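## Task

On the third level of the supply shelving (counting the lowest level as first), a cardboard box has a scrub sponge resting on top of it. Transfer that cardboard box into the top tray of the cart. When finished, the sponge must still be on that same level and must not overhang its front edge, and every other item on that level must also still be on it. The robot must not tip over or finish leaning.

## Robot and tools

ROBOT. A simulated Dexmate Vega: a wheeled base (two steering front wheels, a passive rear caster), a three-joint torso that folds in a Z (thigh, shank, chest), a head with a camera, and two 7-joint arms, each ending in a two-finger gripper with a wrist camera. It starts in the torso preset stand. Footprint about 0.70 m long by 0.63 m wide; the front edge lies 0.35 m ahead of the base origin. It can tip over and cannot get back up.

FRAMES. All positions are in metres. Base frame: origin on the floor at the turning point, x forward, y left, z up. left_hand and right_hand are reported in it as a point between the fingers 0.033 m short of the closed tips; the fingers point along the hand's z, close along its y, and the camera side faces -x. The odometry frame is the base frame as it stood at the scene's start; base_odometry counts wheel turns only (slip counts as travel), heading in rad, positive left.

move. One call carries one action plus an optional "cameras" list ("head_camera", "left_wrist_camera", "right_wrist_camera" or "all"; omitted means all, [] means none). An action is "base", "joints" or both (with optional "speeds" and "min_time_s"), or else "target" by itself. An empty call just reports state and images.
- base: an offset from where the base now is, exactly one key: translate_m (forward +, -2 to 2 m), strafe_m (left +, -2 to 2 m; heading may drift up to about 0.02 rad), rotate_rad (counter-clockwise from above +, -3.2 to 3.2). Front wheels first steer to a new direction, up to 1.1 s.
- joints: a map of joint name to an absolute angle in rad. Torso: torso_hip_rad 0 to 1.57, torso_knee_rad 0 to 3.141, torso_waist_rad -1.57 to 1.57 (chest forward lean = knee - hip - waist). Arms: left_/right_ shoulder_pitch, shoulder_yaw, upper_arm_roll, elbow, forearm_roll, wrist_pitch, wrist_yaw, gripper (all _rad). Signs are mirrored on the right for shoulder pitch (left + lowers the arm, right - lowers it), shoulder yaw and wrist pitch (left + tips hand down, right - does). Elbow 0 is straight, negative bends up. Gripper 0 is closed, up to 0.785. Head: head_pan_rad (+ left), head_tilt_rad, head_camera_tilt_rad (+ looks down).
- Torso presets (hip, knee, waist): stand 0.469, 1.617, 1.048; stand_high 0.78, 1.57, 0.44; lean_20 0.52, 1.05, 0.18; lean_45 0.52, 1.05, -0.26; low_lean_45 0, 0, -0.79. Folded arm, listed shoulder pitch through wrist yaw: left 1, 0.5, -0.6, -2.5, 0, -0.9, 0; right -1, -0.5, 0.6, -2.5, 0, 0.9, 0. Fold the arms before going to low_lean_45 or leaning far.
- target: one hand's absolute pose in the base frame: side ("left"/"right"), x, y, z (m, -3 to 3), pitch_deg (90 fingers down, 0 level, -30 to 95), heading_deg (0 forward, + counter-clockwise), roll_deg (default 0, jaw line level), optional line_only. It is checked against the robot only, not the shelf or cart. It moves in a straight line up to 45 cm when possible, else along an arc that may swing the elbow wide. After "short (part of ...)" resend the same target.
- speeds: per-action caps: translate_m and strafe_m 0.04 to 0.3 m/s, rotate_rad 0.1 to 0.6 rad/s. min_time_s (0.1 to 8): minimum duration of arm and head motions.

RESULT LINES. "move" is done or the worst status. base_status, joint_status, left_hand_status, right_hand_status: done, off_target (still pushing), contact_stop (an arm pushed near full torque for about 0.6 s; the whole arm or torso group then holds), contact_stop_at_<key>, time_out, not_followed, reached (within 10 mm and 2°), short, refused (nothing moved, reason given). "joint command not followed" and "pose unreachable" mean a self-collision check held an arm back. turned_by_wheels and turned_by_imu give turning since the last result; an imu turn over 0.03 rad after a straight or sideways drive suggests a bump. base_tilt shows lean in degrees. on_its_own lists uncommanded motion. MOTOR HOT, OVER-TEMPERATURE FAULT and torque fault lines mean an arm is overloaded or overheating; move it off the load. After a refused call or a stop, later calls in that reply are skipped.

OTHER TOOLS. wait(seconds 0 to 10, cameras). zoom_image(camera, region [x0, y0, x1, y1] pixels, at most 504 x 504; head image 896x560, wrist images 672x420). read_manual(section "licences") gives licence text only. finished_scene(scene) ends the current scene for good; the result usually reports success and gives the next task.

GRIPPER. Open fingers form a V: gap at the hand point is roughly 0.24 × angle - 0.002 m. Squeeze comes only from commanding below the angle that fits the object; the reported angle does not prove a hold. Hand capacity about 4 kg at reach; heavy items sink about 0.02 m.

AVOID. The base does not stop on hitting furniture. Do not let arms strike or press each other (can end the scene), or close a gripper on the other hand. Unfolding arms near furniture can shove the robot. Keep the chest from leaning so far forward that the robot tips. Do not drop, release moving items, slam or push hard; lift the box out without dragging the sponge or other shelf items off, and leave everything at rest before finishing. Thinking time lets the simulation run with the last command held.

Each tool is called after "Call:" by a JSON object that holds its "fn" and its "kwargs", one argument or row to a line.

## Session

Call:
{"fn": "move", "kwargs": {

}}

Scene clock: 0.00 s.
Joint torques (N m): no reading
base_odometry: x=+0.000 y=+0.000 heading=+0.000
turned_by_wheels: +0.000
turned_by_imu: +0.000
base_tilt: forward=+0.1 right=+0.3
base_status: not commanded
joint_positions: torso_hip_rad=+0.469 torso_knee_rad=+1.617 torso_waist_rad=+1.048 left_shoulder_pitch_rad=+2.208 left_shoulder_yaw_rad=+0.002 left_upper_arm_roll_rad=+0.004 left_elbow_rad=-1.093 left_forearm_roll_rad=+0.009 left_wrist_pitch_rad=-0.495 left_wrist_yaw_rad=+0.018 left_gripper_rad=+0.005 right_shoulder_pitch_rad=-2.195 right_shoulder_yaw_rad=+0.020 right_upper_arm_roll_rad=-0.015 right_elbow_rad=-1.081 right_forearm_roll_rad=+0.002 right_wrist_pitch_rad=+0.504 right_wrist_yaw_rad=-0.019 right_gripper_rad=+0.005 head_pan_rad=+0.000 head_tilt_rad=+0.000 head_camera_tilt_rad=+0.000
joint_status: not commanded
chest: x=-0.0111 y=+0.0000 z=+1.4155 quat_wxyz=(+0.999, +0.000, +0.050, +0.000) (m; base frame)
left_hand: x=+0.1875 y=+0.2317 z=+0.6007 quat_wxyz=(+0.413, +0.002, +0.911, +0.006) pitch_deg=+41.2 heading_deg=+0.7 roll_deg=+1.0 back=up (m; base frame)
right_hand: x=+0.1939 y=-0.2174 z=+0.6016 quat_wxyz=(+0.417, +0.011, +0.909, +0.002) pitch_deg=+40.7 heading_deg=-0.4 roll_deg=+1.0 back=up (m; base frame)
pictures: head_camera, left_wrist_camera, right_wrist_camera

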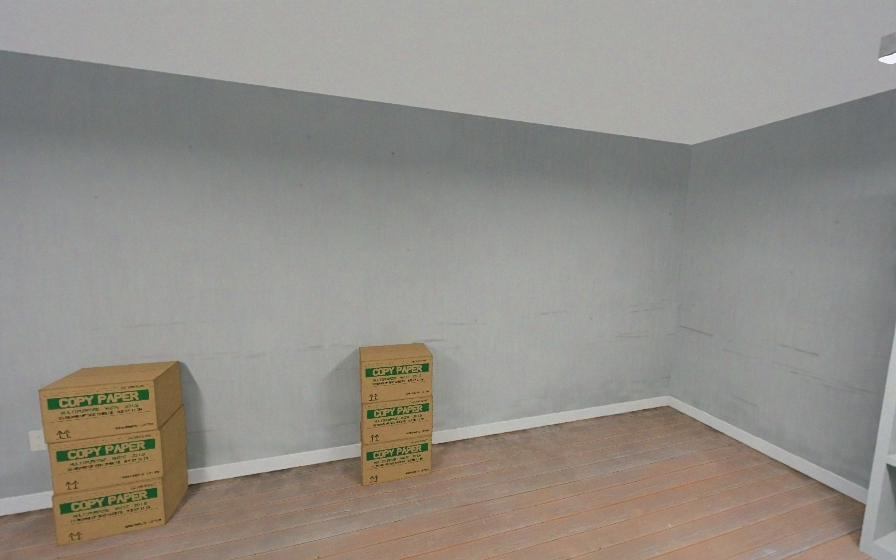

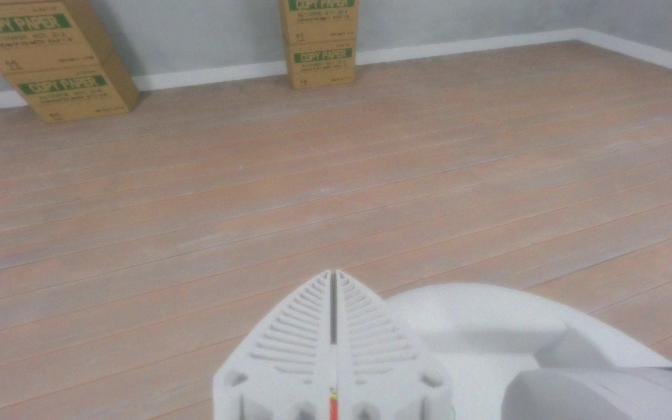

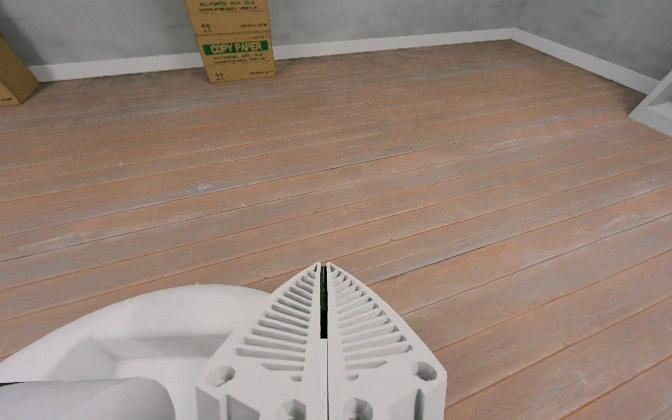

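Call:
{"fn": "move", "kwargs": {
  "joints": {"head_pan_rad": -1.3},
  "cameras": ["head_camera"]
}}

Call:
{"fn": "move", "kwargs": {
  "joints": {"head_pan_rad": -2.6},
  "cameras": ["head_camera"]
}}

Call:
{"fn": "move", "kwargs": {
  "joints": {"head_pan_rad": 1.5},
  "cameras": ["head_camera"]
}}

Scene clock: 1.83 s.
Joint torques (N m): left_arm=[7.69 0.27 1.31 -3.76 -0.11 -2.86 0.13] | right_arm=[-4.58 -0.7 0.5 -3.29 0.21 2.56 -0.02]
move: done
base_odometry: x=+0.000 y=+0.000 heading=+0.000
turned_by_wheels: +0.000
turned_by_imu: +0.000
base_tilt: forward=+0.2 right=+0.3
base_status: not commanded
joint_positions: torso_hip_rad=+0.469 torso_knee_rad=+1.617 torso_waist_rad=+1.048 left_shoulder_pitch_rad=+2.208 left_shoulder_yaw_rad=+0.002 left_upper_arm_roll_rad=+0.004 left_elbow_rad=-1.093 left_forearm_roll_rad=+0.009 left_wrist_pitch_rad=-0.495 left_wrist_yaw_rad=+0.018 left_gripper_rad=+0.005 right_shoulder_pitch_rad=-2.195 right_shoulder_yaw_rad=+0.020 right_upper_arm_roll_rad=-0.015 right_elbow_rad=-1.081 right_forearm_roll_rad=+0.002 right_wrist_pitch_rad=+0.504 right_wrist_yaw_rad=-0.019 right_gripper_rad=+0.005 head_pan_rad=-1.299 head_tilt_rad=+0.000 head_camera_tilt_rad=+0.000
joint_status: all done
chest: x=-0.0111 y=+0.0000 z=+1.4155 quat_wxyz=(+0.999, +0.000, +0.050, +0.000) (m; base frame)
left_hand: x=+0.1875 y=+0.2317 z=+0.6007 quat_wxyz=(+0.413, +0.002, +0.911, +0.006) pitch_deg=+41.2 heading_deg=+0.7 roll_deg=+1.0 back=up (m; base frame)
right_hand: x=+0.1939 y=-0.2174 z=+0.6016 quat_wxyz=(+0.417, +0.011, +0.909, +0.002) pitch_deg=+40.7 heading_deg=-0.4 roll_deg=+1.0 back=up (m; base frame)
pictures: head_camera
camera_calibration:
head_camera: T_world_to_cam=[[-0.955195, -0.272285, 0.116034, -0.218261], [-0.117928, -0.00945738, -0.992977, 1.50954], [0.271471, -0.96217, -0.0230764, 0.0169703], [0, 0, 0, 1]] pos_world=[-0.0350709, -0.0288246, 1.52466]

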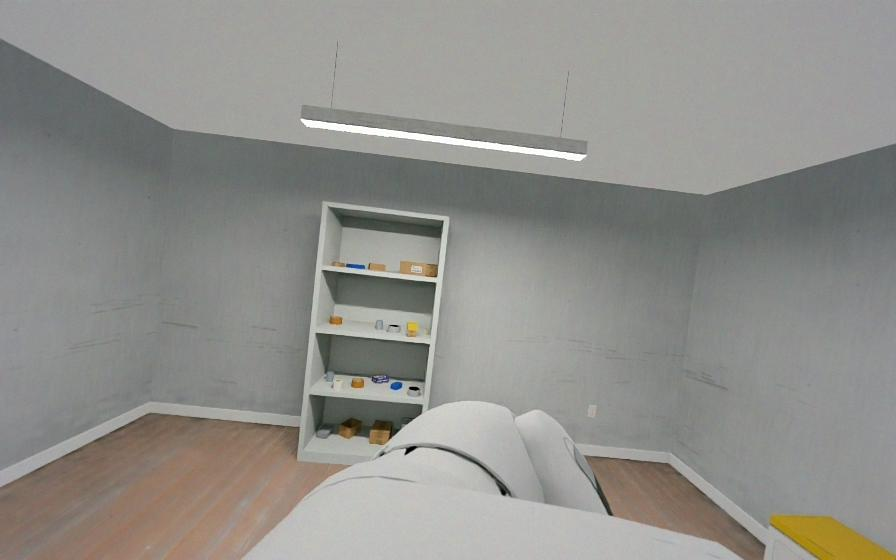

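Scene clock: 3.37 s.
Joint torques (N m): left_arm=[7.58 0.24 1.31 -4.21 -0.05 -2.15 0.06] | right_arm=[-5.51 -0.35 0.54 -5.19 -0.04 3.25 0.2]
move: done
base_odometry: x=+0.000 y=+0.000 heading=+0.000
turned_by_wheels: +0.000
turned_by_imu: +0.000
base_tilt: forward=+0.1 right=+0.3
base_status: not commanded
joint_positions: torso_hip_rad=+0.469 torso_knee_rad=+1.617 torso_waist_rad=+1.048 left_shoulder_pitch_rad=+2.208 left_shoulder_yaw_rad=+0.002 left_upper_arm_roll_rad=+0.004 left_elbow_rad=-1.093 left_forearm_roll_rad=+0.009 left_wrist_pitch_rad=-0.495 left_wrist_yaw_rad=+0.018 left_gripper_rad=+0.005 right_shoulder_pitch_rad=-2.195 right_shoulder_yaw_rad=+0.020 right_upper_arm_roll_rad=-0.015 right_elbow_rad=-1.081 right_forearm_roll_rad=+0.002 right_wrist_pitch_rad=+0.504 right_wrist_yaw_rad=-0.019 right_gripper_rad=+0.005 head_pan_rad=-2.599 head_tilt_rad=+0.000 head_camera_tilt_rad=+0.000
joint_status: all done
chest: x=-0.0111 y=+0.0000 z=+1.4155 quat_wxyz=(+0.999, +0.000, +0.050, +0.000) (m; base frame)
left_hand: x=+0.1875 y=+0.2317 z=+0.6007 quat_wxyz=(+0.413, +0.002, +0.911, +0.006) pitch_deg=+41.2 heading_deg=+0.7 roll_deg=+1.0 back=up (m; base frame)
right_hand: x=+0.1939 y=-0.2174 z=+0.6016 quat_wxyz=(+0.417, +0.011, +0.909, +0.002) pitch_deg=+40.7 heading_deg=-0.4 roll_deg=+1.0 back=up (m; base frame)
pictures: head_camera
camera_calibration:
head_camera: T_world_to_cam=[[-0.515064, 0.854139, 0.0718, -0.118169], [-0.113778, 0.0148954, -0.993395, 1.51051], [-0.849567, -0.519831, 0.0895103, -0.237673], [0, 0, 0, 1]] pos_world=[-0.0909212, -0.0451164, 1.53029]

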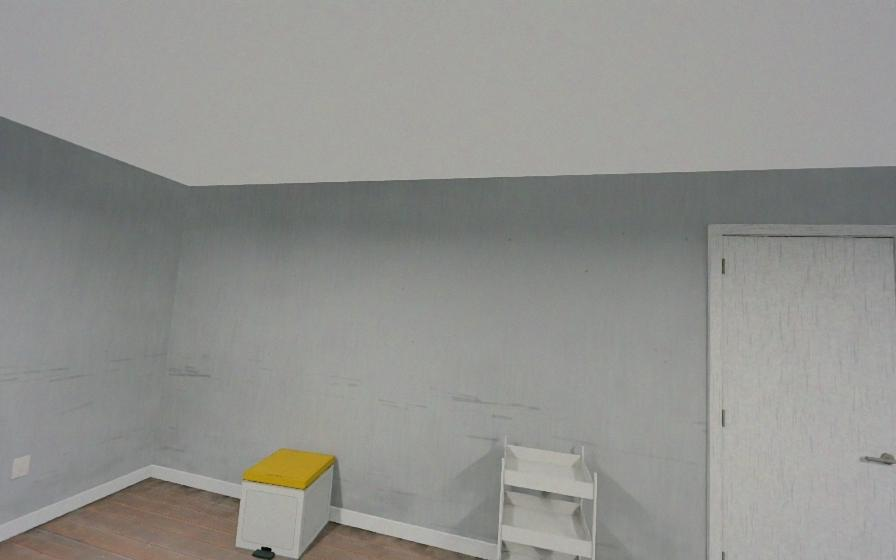

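Scene clock: 6.77 s.
Joint torques (N m): left_arm=[7.44 -0.25 0.63 -4.34 0.03 -2.75 0.25] | right_arm=[-5.16 -1.28 0.57 -5 -0.03 3 0.01]
move: done
base_odometry: x=+0.000 y=+0.000 heading=+0.000
turned_by_wheels: +0.000
turned_by_imu: +0.001
base_tilt: forward=+0.1 right=+0.3
base_status: not commanded
joint_positions: torso_hip_rad=+0.469 torso_knee_rad=+1.617 torso_waist_rad=+1.048 left_shoulder_pitch_rad=+2.208 left_shoulder_yaw_rad=+0.002 left_upper_arm_roll_rad=+0.004 left_elbow_rad=-1.093 left_forearm_roll_rad=+0.009 left_wrist_pitch_rad=-0.495 left_wrist_yaw_rad=+0.018 left_gripper_rad=+0.005 right_shoulder_pitch_rad=-2.195 right_shoulder_yaw_rad=+0.020 right_upper_arm_roll_rad=-0.015 right_elbow_rad=-1.081 right_forearm_roll_rad=+0.002 right_wrist_pitch_rad=+0.504 right_wrist_yaw_rad=-0.019 right_gripper_rad=+0.005 head_pan_rad=+1.499 head_tilt_rad=+0.000 head_camera_tilt_rad=+0.000
joint_status: all done
chest: x=-0.0111 y=+0.0000 z=+1.4155 quat_wxyz=(+0.999, +0.000, +0.050, +0.000) (m; base frame)
left_hand: x=+0.1875 y=+0.2317 z=+0.6007 quat_wxyz=(+0.413, +0.002, +0.911, +0.006) pitch_deg=+41.2 heading_deg=+0.7 roll_deg=+1.0 back=up (m; base frame)
right_hand: x=+0.1939 y=-0.2174 z=+0.6016 quat_wxyz=(+0.417, +0.011, +0.909, +0.002) pitch_deg=+40.7 heading_deg=-0.4 roll_deg=+1.0 back=up (m; base frame)
pictures: head_camera
camera_calibration:
head_camera: T_world_to_cam=[[0.994552, -0.0670899, -0.0797775, 0.224621], [-0.0797723, 0.00276051, -0.996809, 1.51826], [0.0670961, 0.997743, -0.00260645, -0.0293207], [0, 0, 0, 1]] pos_world=[-0.100315, 0.0401332, 1.53126]

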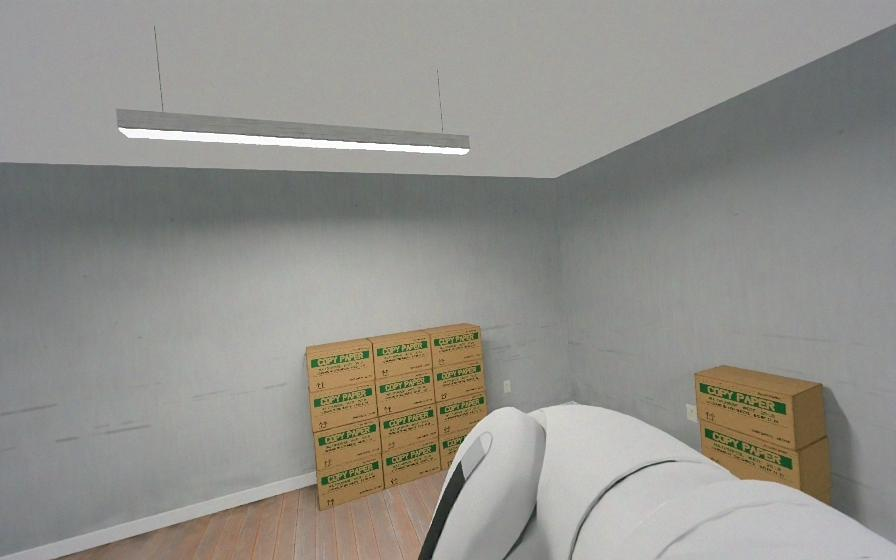

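Call:
{"fn": "move", "kwargs": {
  "base": {"rotate_rad": -1.241},
  "joints": {"head_pan_rad": 0},
  "cameras": ["head_camera"]
}}

Call:
{"fn": "zoom_image", "kwargs": {
  "camera": "head_camera",
  "region": [350, 180, 560, 480]
}}

Call:
{"fn": "move", "kwargs": {
  "base": {"translate_m": 1.4},
  "joints": {"head_camera_tilt_rad": 0.3},
  "cameras": ["head_camera"]
}}

Call:
{"fn": "zoom_image", "kwargs": {
  "camera": "head_camera",
  "region": [300, 200, 600, 420]
}}

Scene clock: 11.67 s.
Joint torques (N m): left_arm=[8.37 0.78 1.07 -3.79 -0.07 -3.67 0.1] | right_arm=[-4.63 0.5 0.27 -4.92 -0.04 2.55 -0.07]
move: done
base_odometry: x=+0.000 y=+0.000 heading=-1.240
turned_by_wheels: -1.240
turned_by_imu: -1.206
base_tilt: forward=+0.1 right=+0.3
base_status: done
joint_positions: torso_hip_rad=+0.469 torso_knee_rad=+1.617 torso_waist_rad=+1.048 left_shoulder_pitch_rad=+2.208 left_shoulder_yaw_rad=+0.002 left_upper_arm_roll_rad=+0.004 left_elbow_rad=-1.093 left_forearm_roll_rad=+0.009 left_wrist_pitch_rad=-0.495 left_wrist_yaw_rad=+0.018 left_gripper_rad=+0.005 right_shoulder_pitch_rad=-2.195 right_shoulder_yaw_rad=+0.020 right_upper_arm_roll_rad=-0.015 right_elbow_rad=-1.081 right_forearm_roll_rad=+0.002 right_wrist_pitch_rad=+0.504 right_wrist_yaw_rad=-0.019 right_gripper_rad=+0.005 head_pan_rad=+0.001 head_tilt_rad=+0.000 head_camera_tilt_rad=+0.000
joint_status: all done
chest: x=-0.0111 y=+0.0000 z=+1.4155 quat_wxyz=(+0.999, +0.000, +0.050, +0.000) (m; base frame)
left_hand: x=+0.1875 y=+0.2317 z=+0.6007 quat_wxyz=(+0.413, +0.002, +0.911, +0.006) pitch_deg=+41.2 heading_deg=+0.7 roll_deg=+1.0 back=up (m; base frame)
right_hand: x=+0.1939 y=-0.2174 z=+0.6016 quat_wxyz=(+0.417, +0.011, +0.909, +0.002) pitch_deg=+40.7 heading_deg=-0.4 roll_deg=+1.0 back=up (m; base frame)
pictures: head_camera
camera_calibration:
head_camera: T_world_to_cam=[[0.0069513, -0.999787, 0.0194526, 0.000298818], [-0.0957038, -0.020029, -0.995208, 1.5147], [0.995386, 0.0050563, -0.0958226, 0.181469], [0, 0, 0, 1]] pos_world=[-0.035672, 0.029719, 1.52482]

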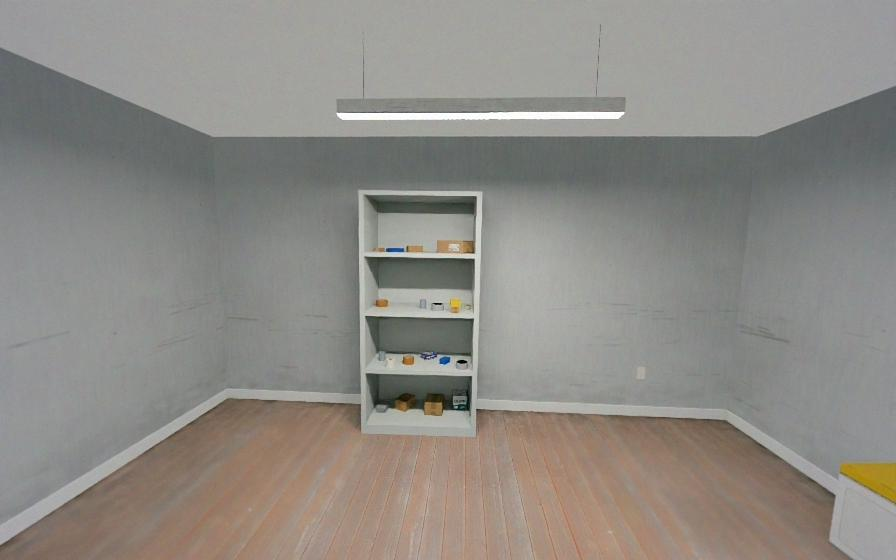

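Scaled by 1.680 from the camera's 896x560 image, which has a finer 960x600 frame.

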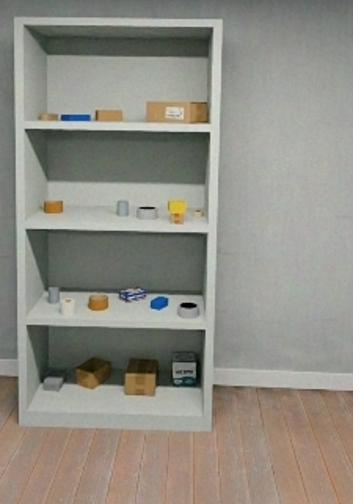

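Scene clock: 18.23 s.
Joint torques (N m): left_arm=[7.57 -0.02 1.26 -4.49 -0.03 -2.78 0.01] | right_arm=[-4.41 -1.69 0.88 -5.31 0.1 2.5 0.1]
move: done
base_odometry: x=+0.451 y=-1.325 heading=-1.241
turned_by_wheels: -0.001
turned_by_imu: -0.007
base_tilt: forward=+0.1 right=+0.3
base_status: done
joint_positions: torso_hip_rad=+0.469 torso_knee_rad=+1.617 torso_waist_rad=+1.048 left_shoulder_pitch_rad=+2.208 left_shoulder_yaw_rad=+0.002 left_upper_arm_roll_rad=+0.004 left_elbow_rad=-1.093 left_forearm_roll_rad=+0.009 left_wrist_pitch_rad=-0.495 left_wrist_yaw_rad=+0.018 left_gripper_rad=+0.005 right_shoulder_pitch_rad=-2.195 right_shoulder_yaw_rad=+0.020 right_upper_arm_roll_rad=-0.015 right_elbow_rad=-1.081 right_forearm_roll_rad=+0.002 right_wrist_pitch_rad=+0.504 right_wrist_yaw_rad=-0.019 right_gripper_rad=+0.005 head_pan_rad=+0.001 head_tilt_rad=+0.000 head_camera_tilt_rad=+0.299
joint_status: all done
chest: x=-0.0111 y=+0.0000 z=+1.4155 quat_wxyz=(+0.999, +0.000, +0.050, +0.000) (m; base frame)
left_hand: x=+0.1875 y=+0.2317 z=+0.6007 quat_wxyz=(+0.413, +0.002, +0.911, +0.006) pitch_deg=+41.2 heading_deg=+0.7 roll_deg=+1.0 back=up (m; base frame)
right_hand: x=+0.1939 y=-0.2174 z=+0.6016 quat_wxyz=(+0.417, +0.011, +0.909, +0.002) pitch_deg=+40.7 heading_deg=-0.4 roll_deg=+1.0 back=up (m; base frame)
pictures: head_camera
camera_calibration:
head_camera: T_world_to_cam=[[0.0124573, -0.999783, 0.0167214, 0.00476969], [-0.384913, -0.0202287, -0.922731, 1.38457], [0.922869, 0.00505844, -0.385081, 0.604604], [0, 0, 0, 1]] pos_world=[-0.0250898, 0.0297184, 1.51033]

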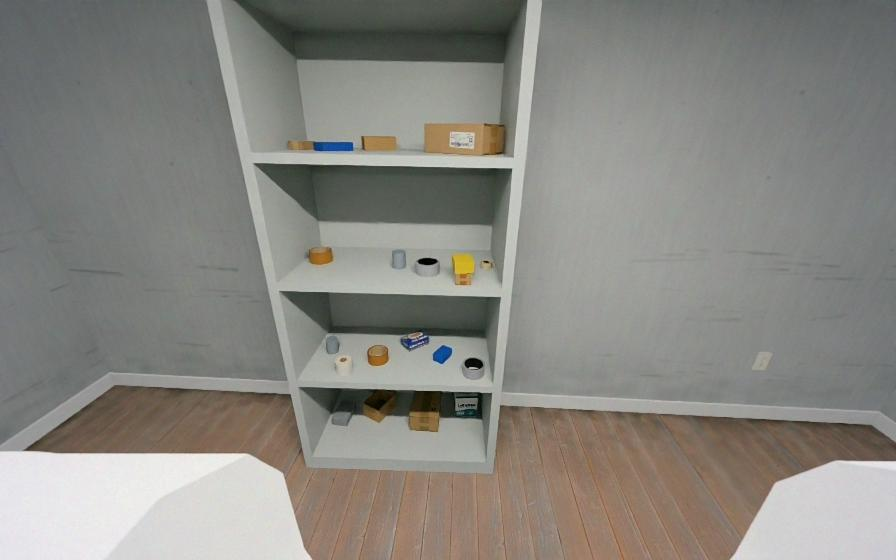

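Scaled by 1.680 from the camera's 896x560 image, which has a finer 960x600 frame.

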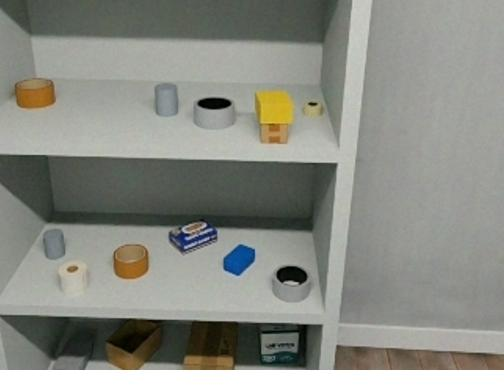

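Call:
{"fn": "move", "kwargs": {
  "target": {"side":"left","x":0.40,"y":0.14,"z":1.14,"pitch_deg":25,"heading_deg":0},
  "cameras": ["head_camera"]
}}

Call:
{"fn": "move", "kwargs": {
  "target": {"side":"right","x":0.40,"y":-0.20,"z":1.05,"pitch_deg":25,"heading_deg":0},
  "cameras": ["head_camera"]
}}

Scene clock: 20.57 s.
Joint torques (N m): left_arm=[6.91 1.22 1.17 -4.1 -0.08 -3.15 0.13] | right_arm=[-5.4 0.38 0.02 -4.32 -0.09 2.7 0.17]
move: refused
base_odometry: x=+0.451 y=-1.325 heading=-1.241
turned_by_wheels: +0.000
turned_by_imu: +0.001
base_tilt: forward=+0.2 right=+0.3
base_status: not commanded
joint_positions: torso_hip_rad=+0.469 torso_knee_rad=+1.617 torso_waist_rad=+1.048 left_shoulder_pitch_rad=+2.208 left_shoulder_yaw_rad=+0.002 left_upper_arm_roll_rad=+0.004 left_elbow_rad=-1.093 left_forearm_roll_rad=+0.009 left_wrist_pitch_rad=-0.495 left_wrist_yaw_rad=+0.018 left_gripper_rad=+0.005 right_shoulder_pitch_rad=-2.195 right_shoulder_yaw_rad=+0.020 right_upper_arm_roll_rad=-0.015 right_elbow_rad=-1.081 right_forearm_roll_rad=+0.002 right_wrist_pitch_rad=+0.504 right_wrist_yaw_rad=-0.019 right_gripper_rad=+0.005 head_pan_rad=+0.001 head_tilt_rad=+0.000 head_camera_tilt_rad=+0.299
joint_status: not commanded
chest: x=-0.0111 y=+0.0000 z=+1.4155 quat_wxyz=(+0.999, +0.000, +0.050, +0.000) (m; base frame)
left_hand: x=+0.1875 y=+0.2317 z=+0.6007 quat_wxyz=(+0.413, +0.002, +0.911, +0.006) pitch_deg=+41.2 heading_deg=+0.7 roll_deg=+1.0 back=up (m; base frame)
left_hand_status: refused: the best posture that gets there brings the left upper arm into the left forearm, as the model's coarse spheres have them (needs 2.6 cm clear). Nothing moved.
right_hand: x=+0.1939 y=-0.2174 z=+0.6016 quat_wxyz=(+0.417, +0.011, +0.909, +0.002) pitch_deg=+40.7 heading_deg=-0.4 roll_deg=+1.0 back=up (m; base frame)
pictures: head_camera
camera_calibration:
head_camera: T_world_to_cam=[[0.0124573, -0.999783, 0.0167214, 0.00476969], [-0.384913, -0.0202287, -0.922731, 1.38457], [0.922869, 0.00505844, -0.385081, 0.604604], [0, 0, 0, 1]] pos_world=[-0.0250898, 0.0297184, 1.51033]

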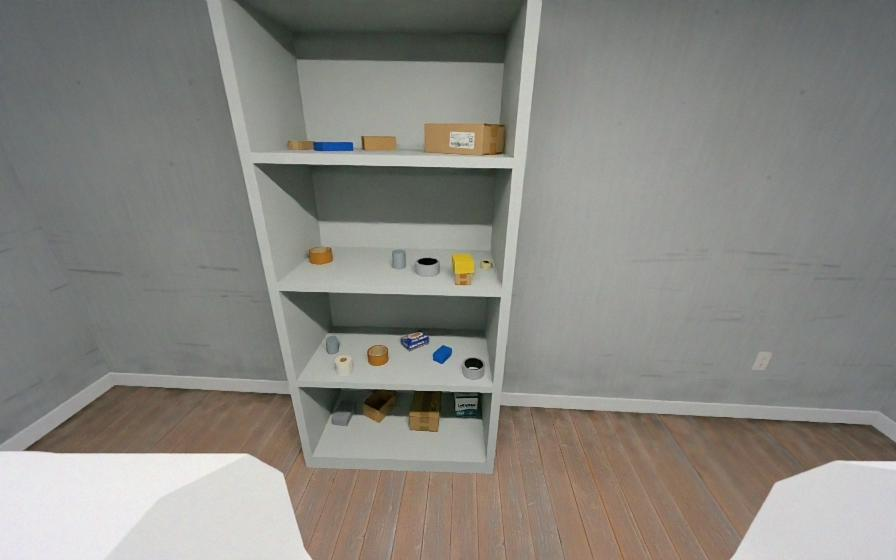

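not run: a stop came earlier in this reply.

Call:
{"fn": "move", "kwargs": {
  "target": {"side":"left","x":0.50,"y":0.20,"z":1.14,"pitch_deg":25,"heading_deg":0},
  "cameras": ["head_camera"]
}}

Call:
{"fn": "move", "kwargs": {
  "target": {"side":"right","x":0.50,"y":-0.20,"z":1.05,"pitch_deg":25,"heading_deg":0},
  "cameras": ["head_camera"]
}}

Scene clock: 21.07 s.
Joint torques (N m): left_arm=[7.48 0.57 1.36 -3.17 -0.1 -2.83 0.22] | right_arm=[-4.9 -0.66 -0.01 -4.93 -0.15 2.78 -0.1]
move: refused
base_odometry: x=+0.451 y=-1.325 heading=-1.241
turned_by_wheels: +0.000
turned_by_imu: +0.000
base_tilt: forward=+0.2 right=+0.3
base_status: not commanded
joint_positions: torso_hip_rad=+0.469 torso_knee_rad=+1.617 torso_waist_rad=+1.048 left_shoulder_pitch_rad=+2.208 left_shoulder_yaw_rad=+0.002 left_upper_arm_roll_rad=+0.004 left_elbow_rad=-1.093 left_forearm_roll_rad=+0.009 left_wrist_pitch_rad=-0.495 left_wrist_yaw_rad=+0.018 left_gripper_rad=+0.005 right_shoulder_pitch_rad=-2.195 right_shoulder_yaw_rad=+0.020 right_upper_arm_roll_rad=-0.015 right_elbow_rad=-1.081 right_forearm_roll_rad=+0.002 right_wrist_pitch_rad=+0.504 right_wrist_yaw_rad=-0.019 right_gripper_rad=+0.005 head_pan_rad=+0.001 head_tilt_rad=+0.000 head_camera_tilt_rad=+0.299
joint_status: not commanded
chest: x=-0.0111 y=+0.0000 z=+1.4155 quat_wxyz=(+0.999, +0.000, +0.050, +0.000) (m; base frame)
left_hand: x=+0.1875 y=+0.2317 z=+0.6007 quat_wxyz=(+0.413, +0.002, +0.911, +0.006) pitch_deg=+41.2 heading_deg=+0.7 roll_deg=+1.0 back=up (m; base frame)
left_hand_status: refused: neither the straight line nor an arc passes: the way is over 45 cm, too long for a line; the best arc brings the left forearm within 1.9 cm of the chest (limit 2.0). Nothing moved.
right_hand: x=+0.1939 y=-0.2174 z=+0.6016 quat_wxyz=(+0.417, +0.011, +0.909, +0.002) pitch_deg=+40.7 heading_deg=-0.4 roll_deg=+1.0 back=up (m; base frame)
pictures: head_camera
camera_calibration:
head_camera: T_world_to_cam=[[0.0124573, -0.999783, 0.0167214, 0.00476969], [-0.384913, -0.0202287, -0.922731, 1.38457], [0.922869, 0.00505844, -0.385081, 0.604604], [0, 0, 0, 1]] pos_world=[-0.0250898, 0.0297184, 1.51033]

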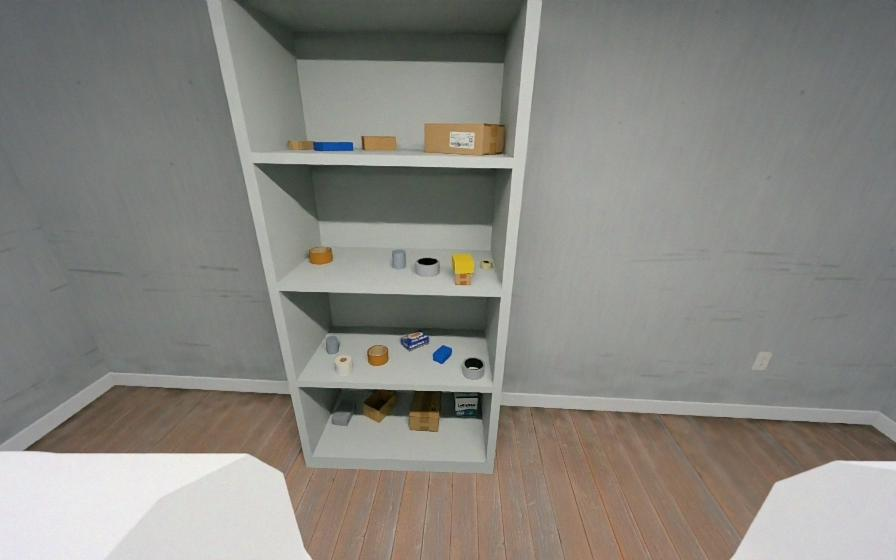

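not run: a stop came earlier in this reply.

Call:
{"fn": "move", "kwargs": {
  "base": {"strafe_m": 0.2},
  "joints": {"right_shoulder_pitch_rad":-1.328,"right_shoulder_yaw_rad":0,"right_upper_arm_roll_rad":0,"right_elbow_rad":-2.13,"right_forearm_roll_rad":0,"right_wrist_pitch_rad":-1.138,"right_wrist_yaw_rad":0,"right_gripper_rad":0.6,"head_camera_tilt_rad":0.45}
}}

Call:
{"fn": "zoom_image", "kwargs": {
  "camera": "head_camera",
  "region": [350, 150, 610, 310]
}}

Scene clock: 29.20 s.
Joint torques (N m): left_arm=[7.64 0.63 1.07 -3.32 -0.01 -2.5 -0.11] | right_arm=[20.04 -0.71 2.74 -13.73 -0.12 3.52 0.21]
move: done
base_odometry: x=+0.640 y=-1.261 heading=-1.240
turned_by_wheels: +0.001
turned_by_imu: +0.002
base_tilt: forward=+0.1 right=+0.3
base_status: done
joint_positions: torso_hip_rad=+0.469 torso_knee_rad=+1.617 torso_waist_rad=+1.048 left_shoulder_pitch_rad=+2.208 left_shoulder_yaw_rad=+0.002 left_upper_arm_roll_rad=+0.004 left_elbow_rad=-1.093 left_forearm_roll_rad=+0.009 left_wrist_pitch_rad=-0.495 left_wrist_yaw_rad=+0.018 left_gripper_rad=+0.005 right_shoulder_pitch_rad=-1.332 right_shoulder_yaw_rad=+0.000 right_upper_arm_roll_rad=+0.000 right_elbow_rad=-2.126 right_forearm_roll_rad=+0.000 right_wrist_pitch_rad=-1.133 right_wrist_yaw_rad=+0.000 right_gripper_rad=+0.600 head_pan_rad=+0.001 head_tilt_rad=+0.000 head_camera_tilt_rad=+0.449
joint_status: all done
chest: x=-0.0111 y=+0.0000 z=+1.4155 quat_wxyz=(+0.999, +0.000, +0.050, +0.000) (m; base frame)
left_hand: x=+0.1875 y=+0.2317 z=+0.6007 quat_wxyz=(+0.413, +0.002, +0.911, +0.006) pitch_deg=+41.2 heading_deg=+0.7 roll_deg=+1.1 back=up (m; base frame)
right_hand: x=+0.6998 y=-0.2292 z=+1.0770 quat_wxyz=(+0.536, +0.000, +0.844, +0.000) pitch_deg=+25.2 heading_deg=+0.0 roll_deg=+0.0 back=up (m; base frame)
pictures: head_camera, left_wrist_camera, right_wrist_camera
camera_calibration:
head_camera: T_world_to_cam=[[0.0146462, -0.999784, 0.0147774, 0.00782934], [-0.518476, -0.0202306, -0.854853, 1.2735], [0.854966, 0.00485858, -0.518661, 0.797275], [0, 0, 0, 1]] pos_world=[-0.0214763, 0.0297177, 1.50206]
left_wrist_camera: T_world_to_cam=[[0.00344109, -0.999859, 0.0164262, 0.217365], [-0.724271, -0.0138181, -0.689377, 0.615815], [0.689507, -0.00952481, -0.724216, 0.461531], [0, 0, 0, 1]] pos_world=[0.12704, 0.23024, 0.755207]
right_wrist_camera: T_world_to_cam=[[-0.0378671, -0.998653, 0.0354715, -0.248503], [-0.55842, -0.00828965, -0.829517, 1.33372], [0.828694, -0.0512194, -0.557354, 0.163627], [0, 0, 0, 1]] pos_world=[0.599768, -0.228732, 1.20635]

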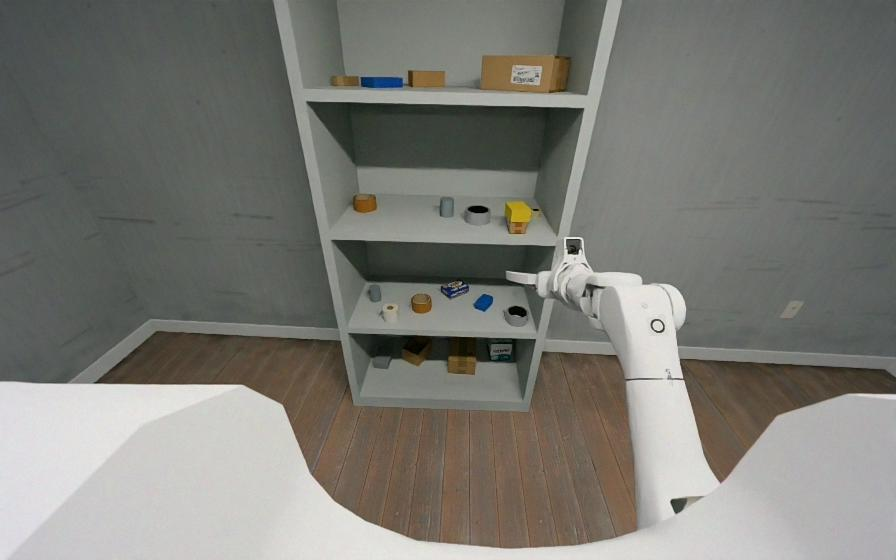

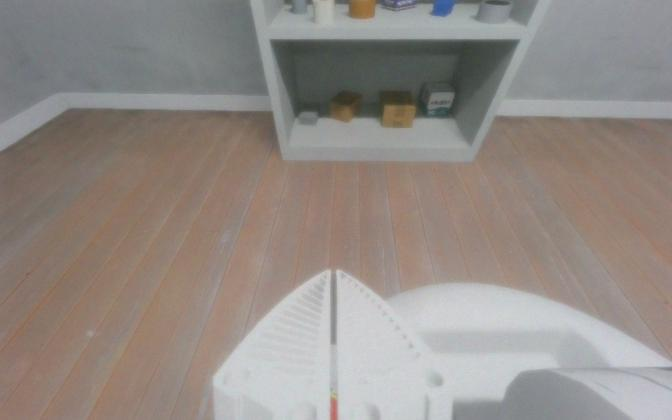

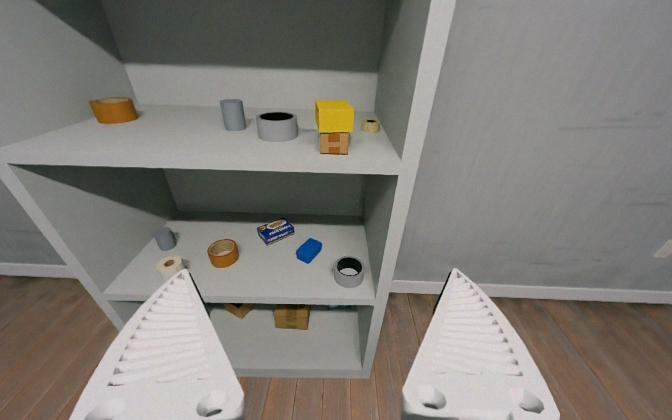

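Scaled by 1.938 from the camera's 896x560 image, which has a finer 960x600 frame.

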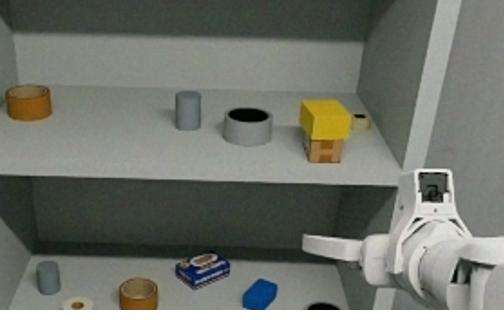

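Call:
{"fn": "move", "kwargs": {
  "target": {"side":"right","x":0.70,"y":-0.25,"z":1.058,"pitch_deg":20,"heading_deg":0},
  "cameras": []
}}

Call:
{"fn": "move", "kwargs": {
  "base": {"translate_m": 0.36},
  "joints": {"right_gripper_rad":0.5,"head_camera_tilt_rad":0.55},
  "cameras": ["right_wrist_camera","head_camera"]
}}

Call:
{"fn": "zoom_image", "kwargs": {
  "camera": "head_camera",
  "region": [400, 50, 700, 310]
}}

Scene clock: 33.40 s.
Joint torques (N m): left_arm=[6.62 1.17 1.02 -3.96 -0.09 -3.17 -0.05] | right_arm=[7.85 -2.35 3.87 -8.56 0.12 3.85 0.28]
move: done
base_odometry: x=+0.640 y=-1.261 heading=-1.240
turned_by_wheels: +0.000
turned_by_imu: +0.001
base_tilt: forward=+0.1 right=+0.3
base_status: not commanded
joint_positions: torso_hip_rad=+0.469 torso_knee_rad=+1.617 torso_waist_rad=+1.048 left_shoulder_pitch_rad=+2.208 left_shoulder_yaw_rad=+0.002 left_upper_arm_roll_rad=+0.004 left_elbow_rad=-1.093 left_forearm_roll_rad=+0.009 left_wrist_pitch_rad=-0.495 left_wrist_yaw_rad=+0.018 left_gripper_rad=+0.005 right_shoulder_pitch_rad=-1.442 right_shoulder_yaw_rad=-0.027 right_upper_arm_roll_rad=+0.040 right_elbow_rad=-2.062 right_forearm_roll_rad=+0.017 right_wrist_pitch_rad=-0.872 right_wrist_yaw_rad=+0.035 right_gripper_rad=+0.600 head_pan_rad=+0.001 head_tilt_rad=+0.000 head_camera_tilt_rad=+0.449
joint_status: not commanded
chest: x=-0.0111 y=+0.0000 z=+1.4155 quat_wxyz=(+0.999, +0.000, +0.050, +0.000) (m; base frame)
left_hand: x=+0.1875 y=+0.2317 z=+0.6007 quat_wxyz=(+0.413, +0.002, +0.911, +0.006) pitch_deg=+41.2 heading_deg=+0.7 roll_deg=+1.1 back=up (m; base frame)
right_hand: x=+0.7001 y=-0.2494 z=+1.0582 quat_wxyz=(+0.573, +0.000, +0.820, +0.000) pitch_deg=+20.1 heading_deg=+0.0 roll_deg=+0.0 back=up (m; base frame)
right_hand_status: reached (straight line, planned for 1.2 s): 1 mm and 0.1 deg off.
pictures: none
No camera images: "cameras" was empty.

Scene clock: 36.83 s.
Joint torques (N m): left_arm=[7.02 0.36 1.26 -4.4 -0.14 -2.47 0.02] | right_arm=[7.01 -2.69 4.29 -8.4 0.07 3.18 0.23]
move: done
base_odometry: x=+0.757 y=-1.602 heading=-1.241
turned_by_wheels: -0.001
turned_by_imu: -0.002
base_tilt: forward=+0.1 right=+0.4
base_status: done
joint_positions: torso_hip_rad=+0.469 torso_knee_rad=+1.617 torso_waist_rad=+1.048 left_shoulder_pitch_rad=+2.208 left_shoulder_yaw_rad=+0.002 left_upper_arm_roll_rad=+0.004 left_elbow_rad=-1.093 left_forearm_roll_rad=+0.009 left_wrist_pitch_rad=-0.495 left_wrist_yaw_rad=+0.018 left_gripper_rad=+0.005 right_shoulder_pitch_rad=-1.445 right_shoulder_yaw_rad=-0.028 right_upper_arm_roll_rad=+0.041 right_elbow_rad=-2.061 right_forearm_roll_rad=+0.017 right_wrist_pitch_rad=-0.866 right_wrist_yaw_rad=+0.035 right_gripper_rad=+0.500 head_pan_rad=+0.001 head_tilt_rad=+0.000 head_camera_tilt_rad=+0.549
joint_status: all done
chest: x=-0.0109 y=+0.0000 z=+1.4155 quat_wxyz=(+0.999, +0.000, +0.050, +0.000) (m; base frame)
left_hand: x=+0.1875 y=+0.2317 z=+0.6007 quat_wxyz=(+0.413, +0.002, +0.911, +0.006) pitch_deg=+41.2 heading_deg=+0.7 roll_deg=+1.1 back=up (m; base frame)
right_hand: x=+0.7000 y=-0.2498 z=+1.0577 quat_wxyz=(+0.573, +0.000, +0.819, +0.000) pitch_deg=+20.0 heading_deg=+0.0 roll_deg=+0.0 back=up (m; base frame)
pictures: head_camera, right_wrist_camera
camera_calibration:
head_camera: T_world_to_cam=[[0.0161111, -0.999781, 0.013319, 0.0100986], [-0.601337, -0.020331, -0.798737, 1.18393], [0.798833, 0.00485928, -0.601533, 0.915672], [0, 0, 0, 1]] pos_world=[-0.0196883, 0.0297175, 1.49632]
right_wrist_camera: T_world_to_cam=[[-0.0409689, -0.998648, 0.0319987, -0.262551], [-0.482203, -0.00828736, -0.87602, 1.31353], [0.875101, -0.0513194, -0.481211, 0.0385621], [0, 0, 0, 1]] pos_world=[0.588888, -0.249332, 1.17764]

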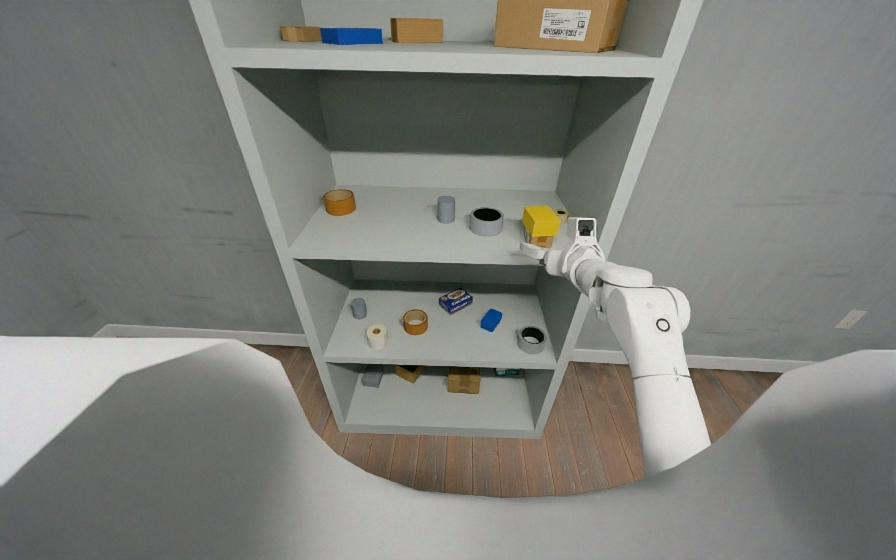

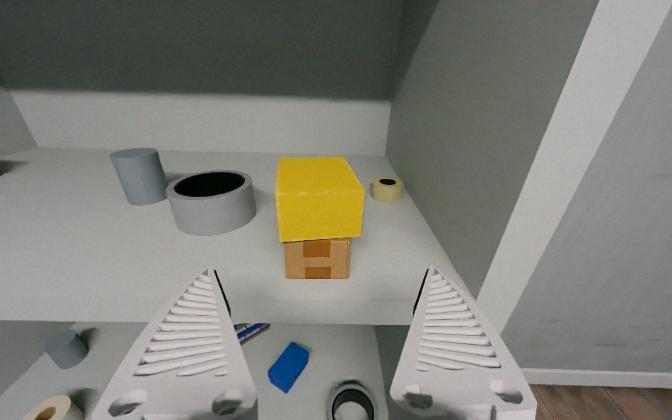

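Scaled by 1.680 from the camera's 896x560 image, which has a finer 960x600 frame.

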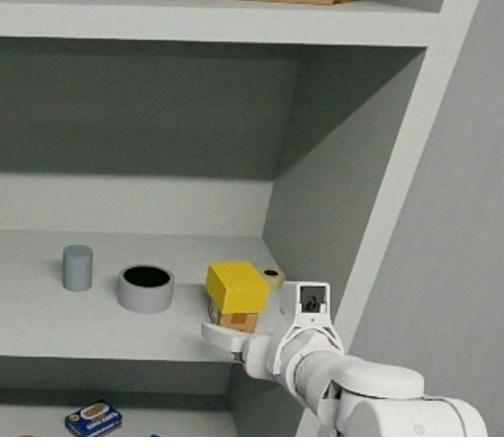

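Call:
{"fn": "move", "kwargs": {
  "base": {"translate_m": 0.155},
  "cameras": ["right_wrist_camera"]
}}

Call:
{"fn": "move", "kwargs": {
  "joints": {"right_gripper_rad":0.25},
  "cameras": ["right_wrist_camera"]
}}

Call:
{"fn": "move", "kwargs": {
  "target": {"side":"right","x":0.70,"y":-0.25,"z":1.12,"pitch_deg":20,"heading_deg":0},
  "cameras": ["head_camera","right_wrist_camera"]
}}

Scene clock: 40.53 s.
Joint torques (N m): left_arm=[7.21 1.33 1.17 -3.61 0.03 -2.86 0.05] | right_arm=[9.57 -3.3 3.76 -8.68 -0.23 3.13 0.32]
move: done
base_odometry: x=+0.807 y=-1.748 heading=-1.241
turned_by_wheels: -0.001
turned_by_imu: -0.001
base_tilt: forward=+0.2 right=+0.3
base_status: done
joint_positions: torso_hip_rad=+0.469 torso_knee_rad=+1.617 torso_waist_rad=+1.048 left_shoulder_pitch_rad=+2.208 left_shoulder_yaw_rad=+0.002 left_upper_arm_roll_rad=+0.004 left_elbow_rad=-1.093 left_forearm_roll_rad=+0.009 left_wrist_pitch_rad=-0.495 left_wrist_yaw_rad=+0.018 left_gripper_rad=+0.005 right_shoulder_pitch_rad=-1.445 right_shoulder_yaw_rad=-0.028 right_upper_arm_roll_rad=+0.041 right_elbow_rad=-2.061 right_forearm_roll_rad=+0.017 right_wrist_pitch_rad=-0.866 right_wrist_yaw_rad=+0.035 right_gripper_rad=+0.500 head_pan_rad=+0.001 head_tilt_rad=+0.000 head_camera_tilt_rad=+0.549
joint_status: not commanded
chest: x=-0.0109 y=+0.0000 z=+1.4155 quat_wxyz=(+0.999, +0.000, +0.050, +0.000) (m; base frame)
left_hand: x=+0.1875 y=+0.2317 z=+0.6007 quat_wxyz=(+0.413, +0.002, +0.911, +0.006) pitch_deg=+41.2 heading_deg=+0.7 roll_deg=+1.1 back=up (m; base frame)
right_hand: x=+0.7000 y=-0.2498 z=+1.0577 quat_wxyz=(+0.573, +0.000, +0.819, +0.000) pitch_deg=+20.0 heading_deg=+0.0 roll_deg=+0.0 back=up (m; base frame)
pictures: right_wrist_camera
camera_calibration:
right_wrist_camera: T_world_to_cam=[[-0.0409641, -0.998648, 0.0320007, -0.262556], [-0.48228, -0.00828692, -0.875978, 1.31353], [0.875059, -0.051317, -0.481289, 0.0386789], [0, 0, 0, 1]] pos_world=[0.588888, -0.249332, 1.17764]

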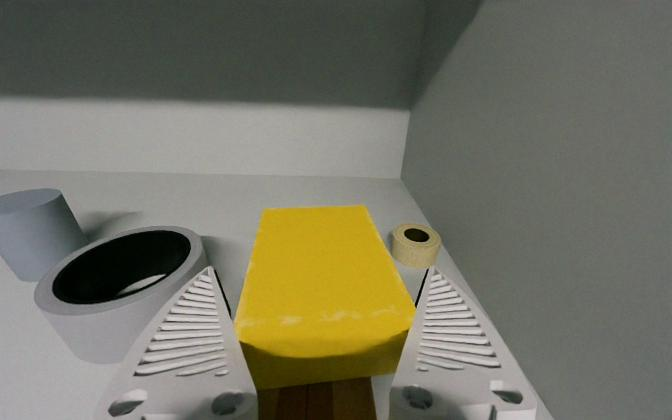

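Scene clock: 41.30 s.
Joint torques (N m): left_arm=[8.22 0.85 1.09 -4.27 0.02 -2.6 0] | right_arm=[9.94 -3.08 3.92 -8.38 0.12 3.07 0.04]
move: done
base_odometry: x=+0.807 y=-1.748 heading=-1.241
turned_by_wheels: +0.000
turned_by_imu: +0.000
base_tilt: forward=+0.1 right=+0.4
base_status: not commanded
joint_positions: torso_hip_rad=+0.469 torso_knee_rad=+1.617 torso_waist_rad=+1.048 left_shoulder_pitch_rad=+2.208 left_shoulder_yaw_rad=+0.002 left_upper_arm_roll_rad=+0.004 left_elbow_rad=-1.093 left_forearm_roll_rad=+0.009 left_wrist_pitch_rad=-0.495 left_wrist_yaw_rad=+0.018 left_gripper_rad=+0.005 right_shoulder_pitch_rad=-1.445 right_shoulder_yaw_rad=-0.028 right_upper_arm_roll_rad=+0.041 right_elbow_rad=-2.061 right_forearm_roll_rad=+0.017 right_wrist_pitch_rad=-0.866 right_wrist_yaw_rad=+0.035 right_gripper_rad=+0.251 head_pan_rad=+0.001 head_tilt_rad=+0.000 head_camera_tilt_rad=+0.549
joint_status: all done
chest: x=-0.0109 y=+0.0000 z=+1.4155 quat_wxyz=(+0.999, +0.000, +0.050, +0.000) (m; base frame)
left_hand: x=+0.1875 y=+0.2317 z=+0.6007 quat_wxyz=(+0.413, +0.002, +0.911, +0.006) pitch_deg=+41.2 heading_deg=+0.7 roll_deg=+1.1 back=up (m; base frame)
right_hand: x=+0.7001 y=-0.2498 z=+1.0577 quat_wxyz=(+0.573, +0.000, +0.819, +0.000) pitch_deg=+20.0 heading_deg=+0.0 roll_deg=+0.0 back=up (m; base frame)
pictures: right_wrist_camera
camera_calibration:
right_wrist_camera: T_world_to_cam=[[-0.0409753, -0.998648, 0.0319937, -0.262542], [-0.482125, -0.00828444, -0.876063, 1.31354], [0.875144, -0.0513219, -0.481134, 0.0384453], [0, 0, 0, 1]] pos_world=[0.588888, -0.249332, 1.17764]

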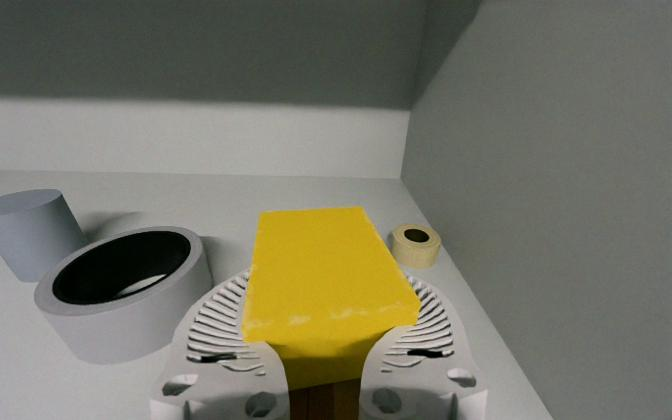

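Scene clock: 43.77 s.
Joint torques (N m): left_arm=[8.09 -0.27 1.13 -3.9 0.02 -2.78 0.06] | right_arm=[22.2 -2.76 3.3 -12.49 0.1 2.54 0.09]
move: done
base_odometry: x=+0.807 y=-1.748 heading=-1.241
turned_by_wheels: +0.000
turned_by_imu: +0.001
base_tilt: forward=+0.2 right=+0.3
base_status: not commanded
joint_positions: torso_hip_rad=+0.469 torso_knee_rad=+1.617 torso_waist_rad=+1.048 left_shoulder_pitch_rad=+2.208 left_shoulder_yaw_rad=+0.002 left_upper_arm_roll_rad=+0.004 left_elbow_rad=-1.093 left_forearm_roll_rad=+0.009 left_wrist_pitch_rad=-0.495 left_wrist_yaw_rad=+0.018 left_gripper_rad=+0.005 right_shoulder_pitch_rad=-1.357 right_shoulder_yaw_rad=-0.032 right_upper_arm_roll_rad=+0.043 right_elbow_rad=-2.191 right_forearm_roll_rad=+0.020 right_wrist_pitch_rad=-1.086 right_wrist_yaw_rad=+0.036 right_gripper_rad=+0.251 head_pan_rad=+0.001 head_tilt_rad=+0.000 head_camera_tilt_rad=+0.549
joint_status: not commanded
chest: x=-0.0109 y=+0.0000 z=+1.4155 quat_wxyz=(+0.999, +0.000, +0.050, +0.000) (m; base frame)
left_hand: x=+0.1875 y=+0.2317 z=+0.6007 quat_wxyz=(+0.413, +0.002, +0.911, +0.006) pitch_deg=+41.2 heading_deg=+0.7 roll_deg=+1.1 back=up (m; base frame)
right_hand: x=+0.6999 y=-0.2498 z=+1.1177 quat_wxyz=(+0.573, +0.000, +0.820, +0.000) pitch_deg=+20.1 heading_deg=+0.0 roll_deg=+0.0 back=up (m; base frame)
right_hand_status: reached (straight line, planned for 1.0 s): 2 mm and 0.1 deg off.
pictures: head_camera, right_wrist_camera
camera_calibration:
head_camera: T_world_to_cam=[[0.0161121, -0.999782, 0.0133167, 0.0101021], [-0.6014, -0.0203302, -0.798689, 1.18386], [0.798786, 0.00485989, -0.601596, 0.915765], [0, 0, 0, 1]] pos_world=[-0.0196886, 0.0297175, 1.49632]
right_wrist_camera: T_world_to_cam=[[-0.0409441, -0.998648, 0.0320325, -0.264531], [-0.48291, -0.00828752, -0.875631, 1.36612], [0.874712, -0.0513207, -0.481917, 0.0685852], [0, 0, 0, 1]] pos_world=[0.588888, -0.249332, 1.23774]

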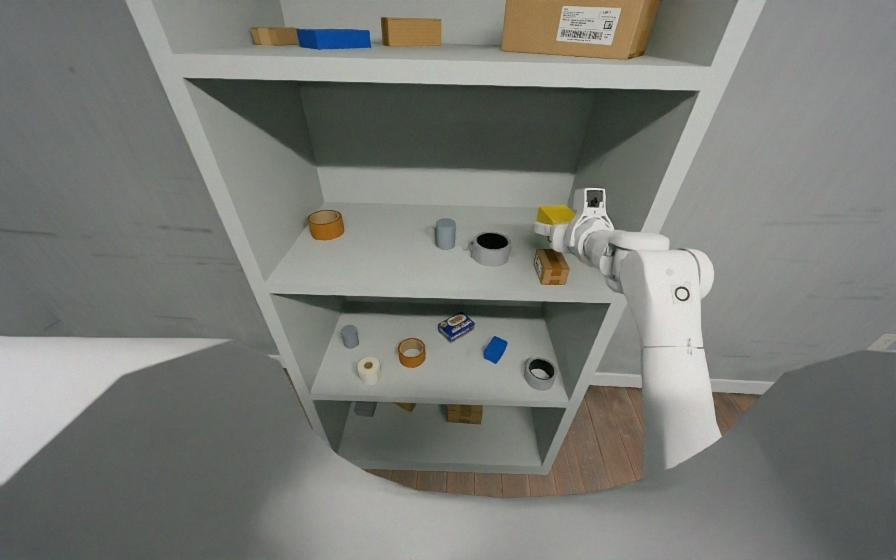

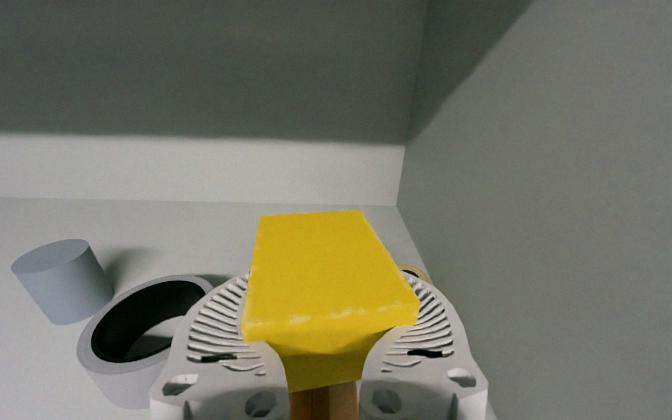

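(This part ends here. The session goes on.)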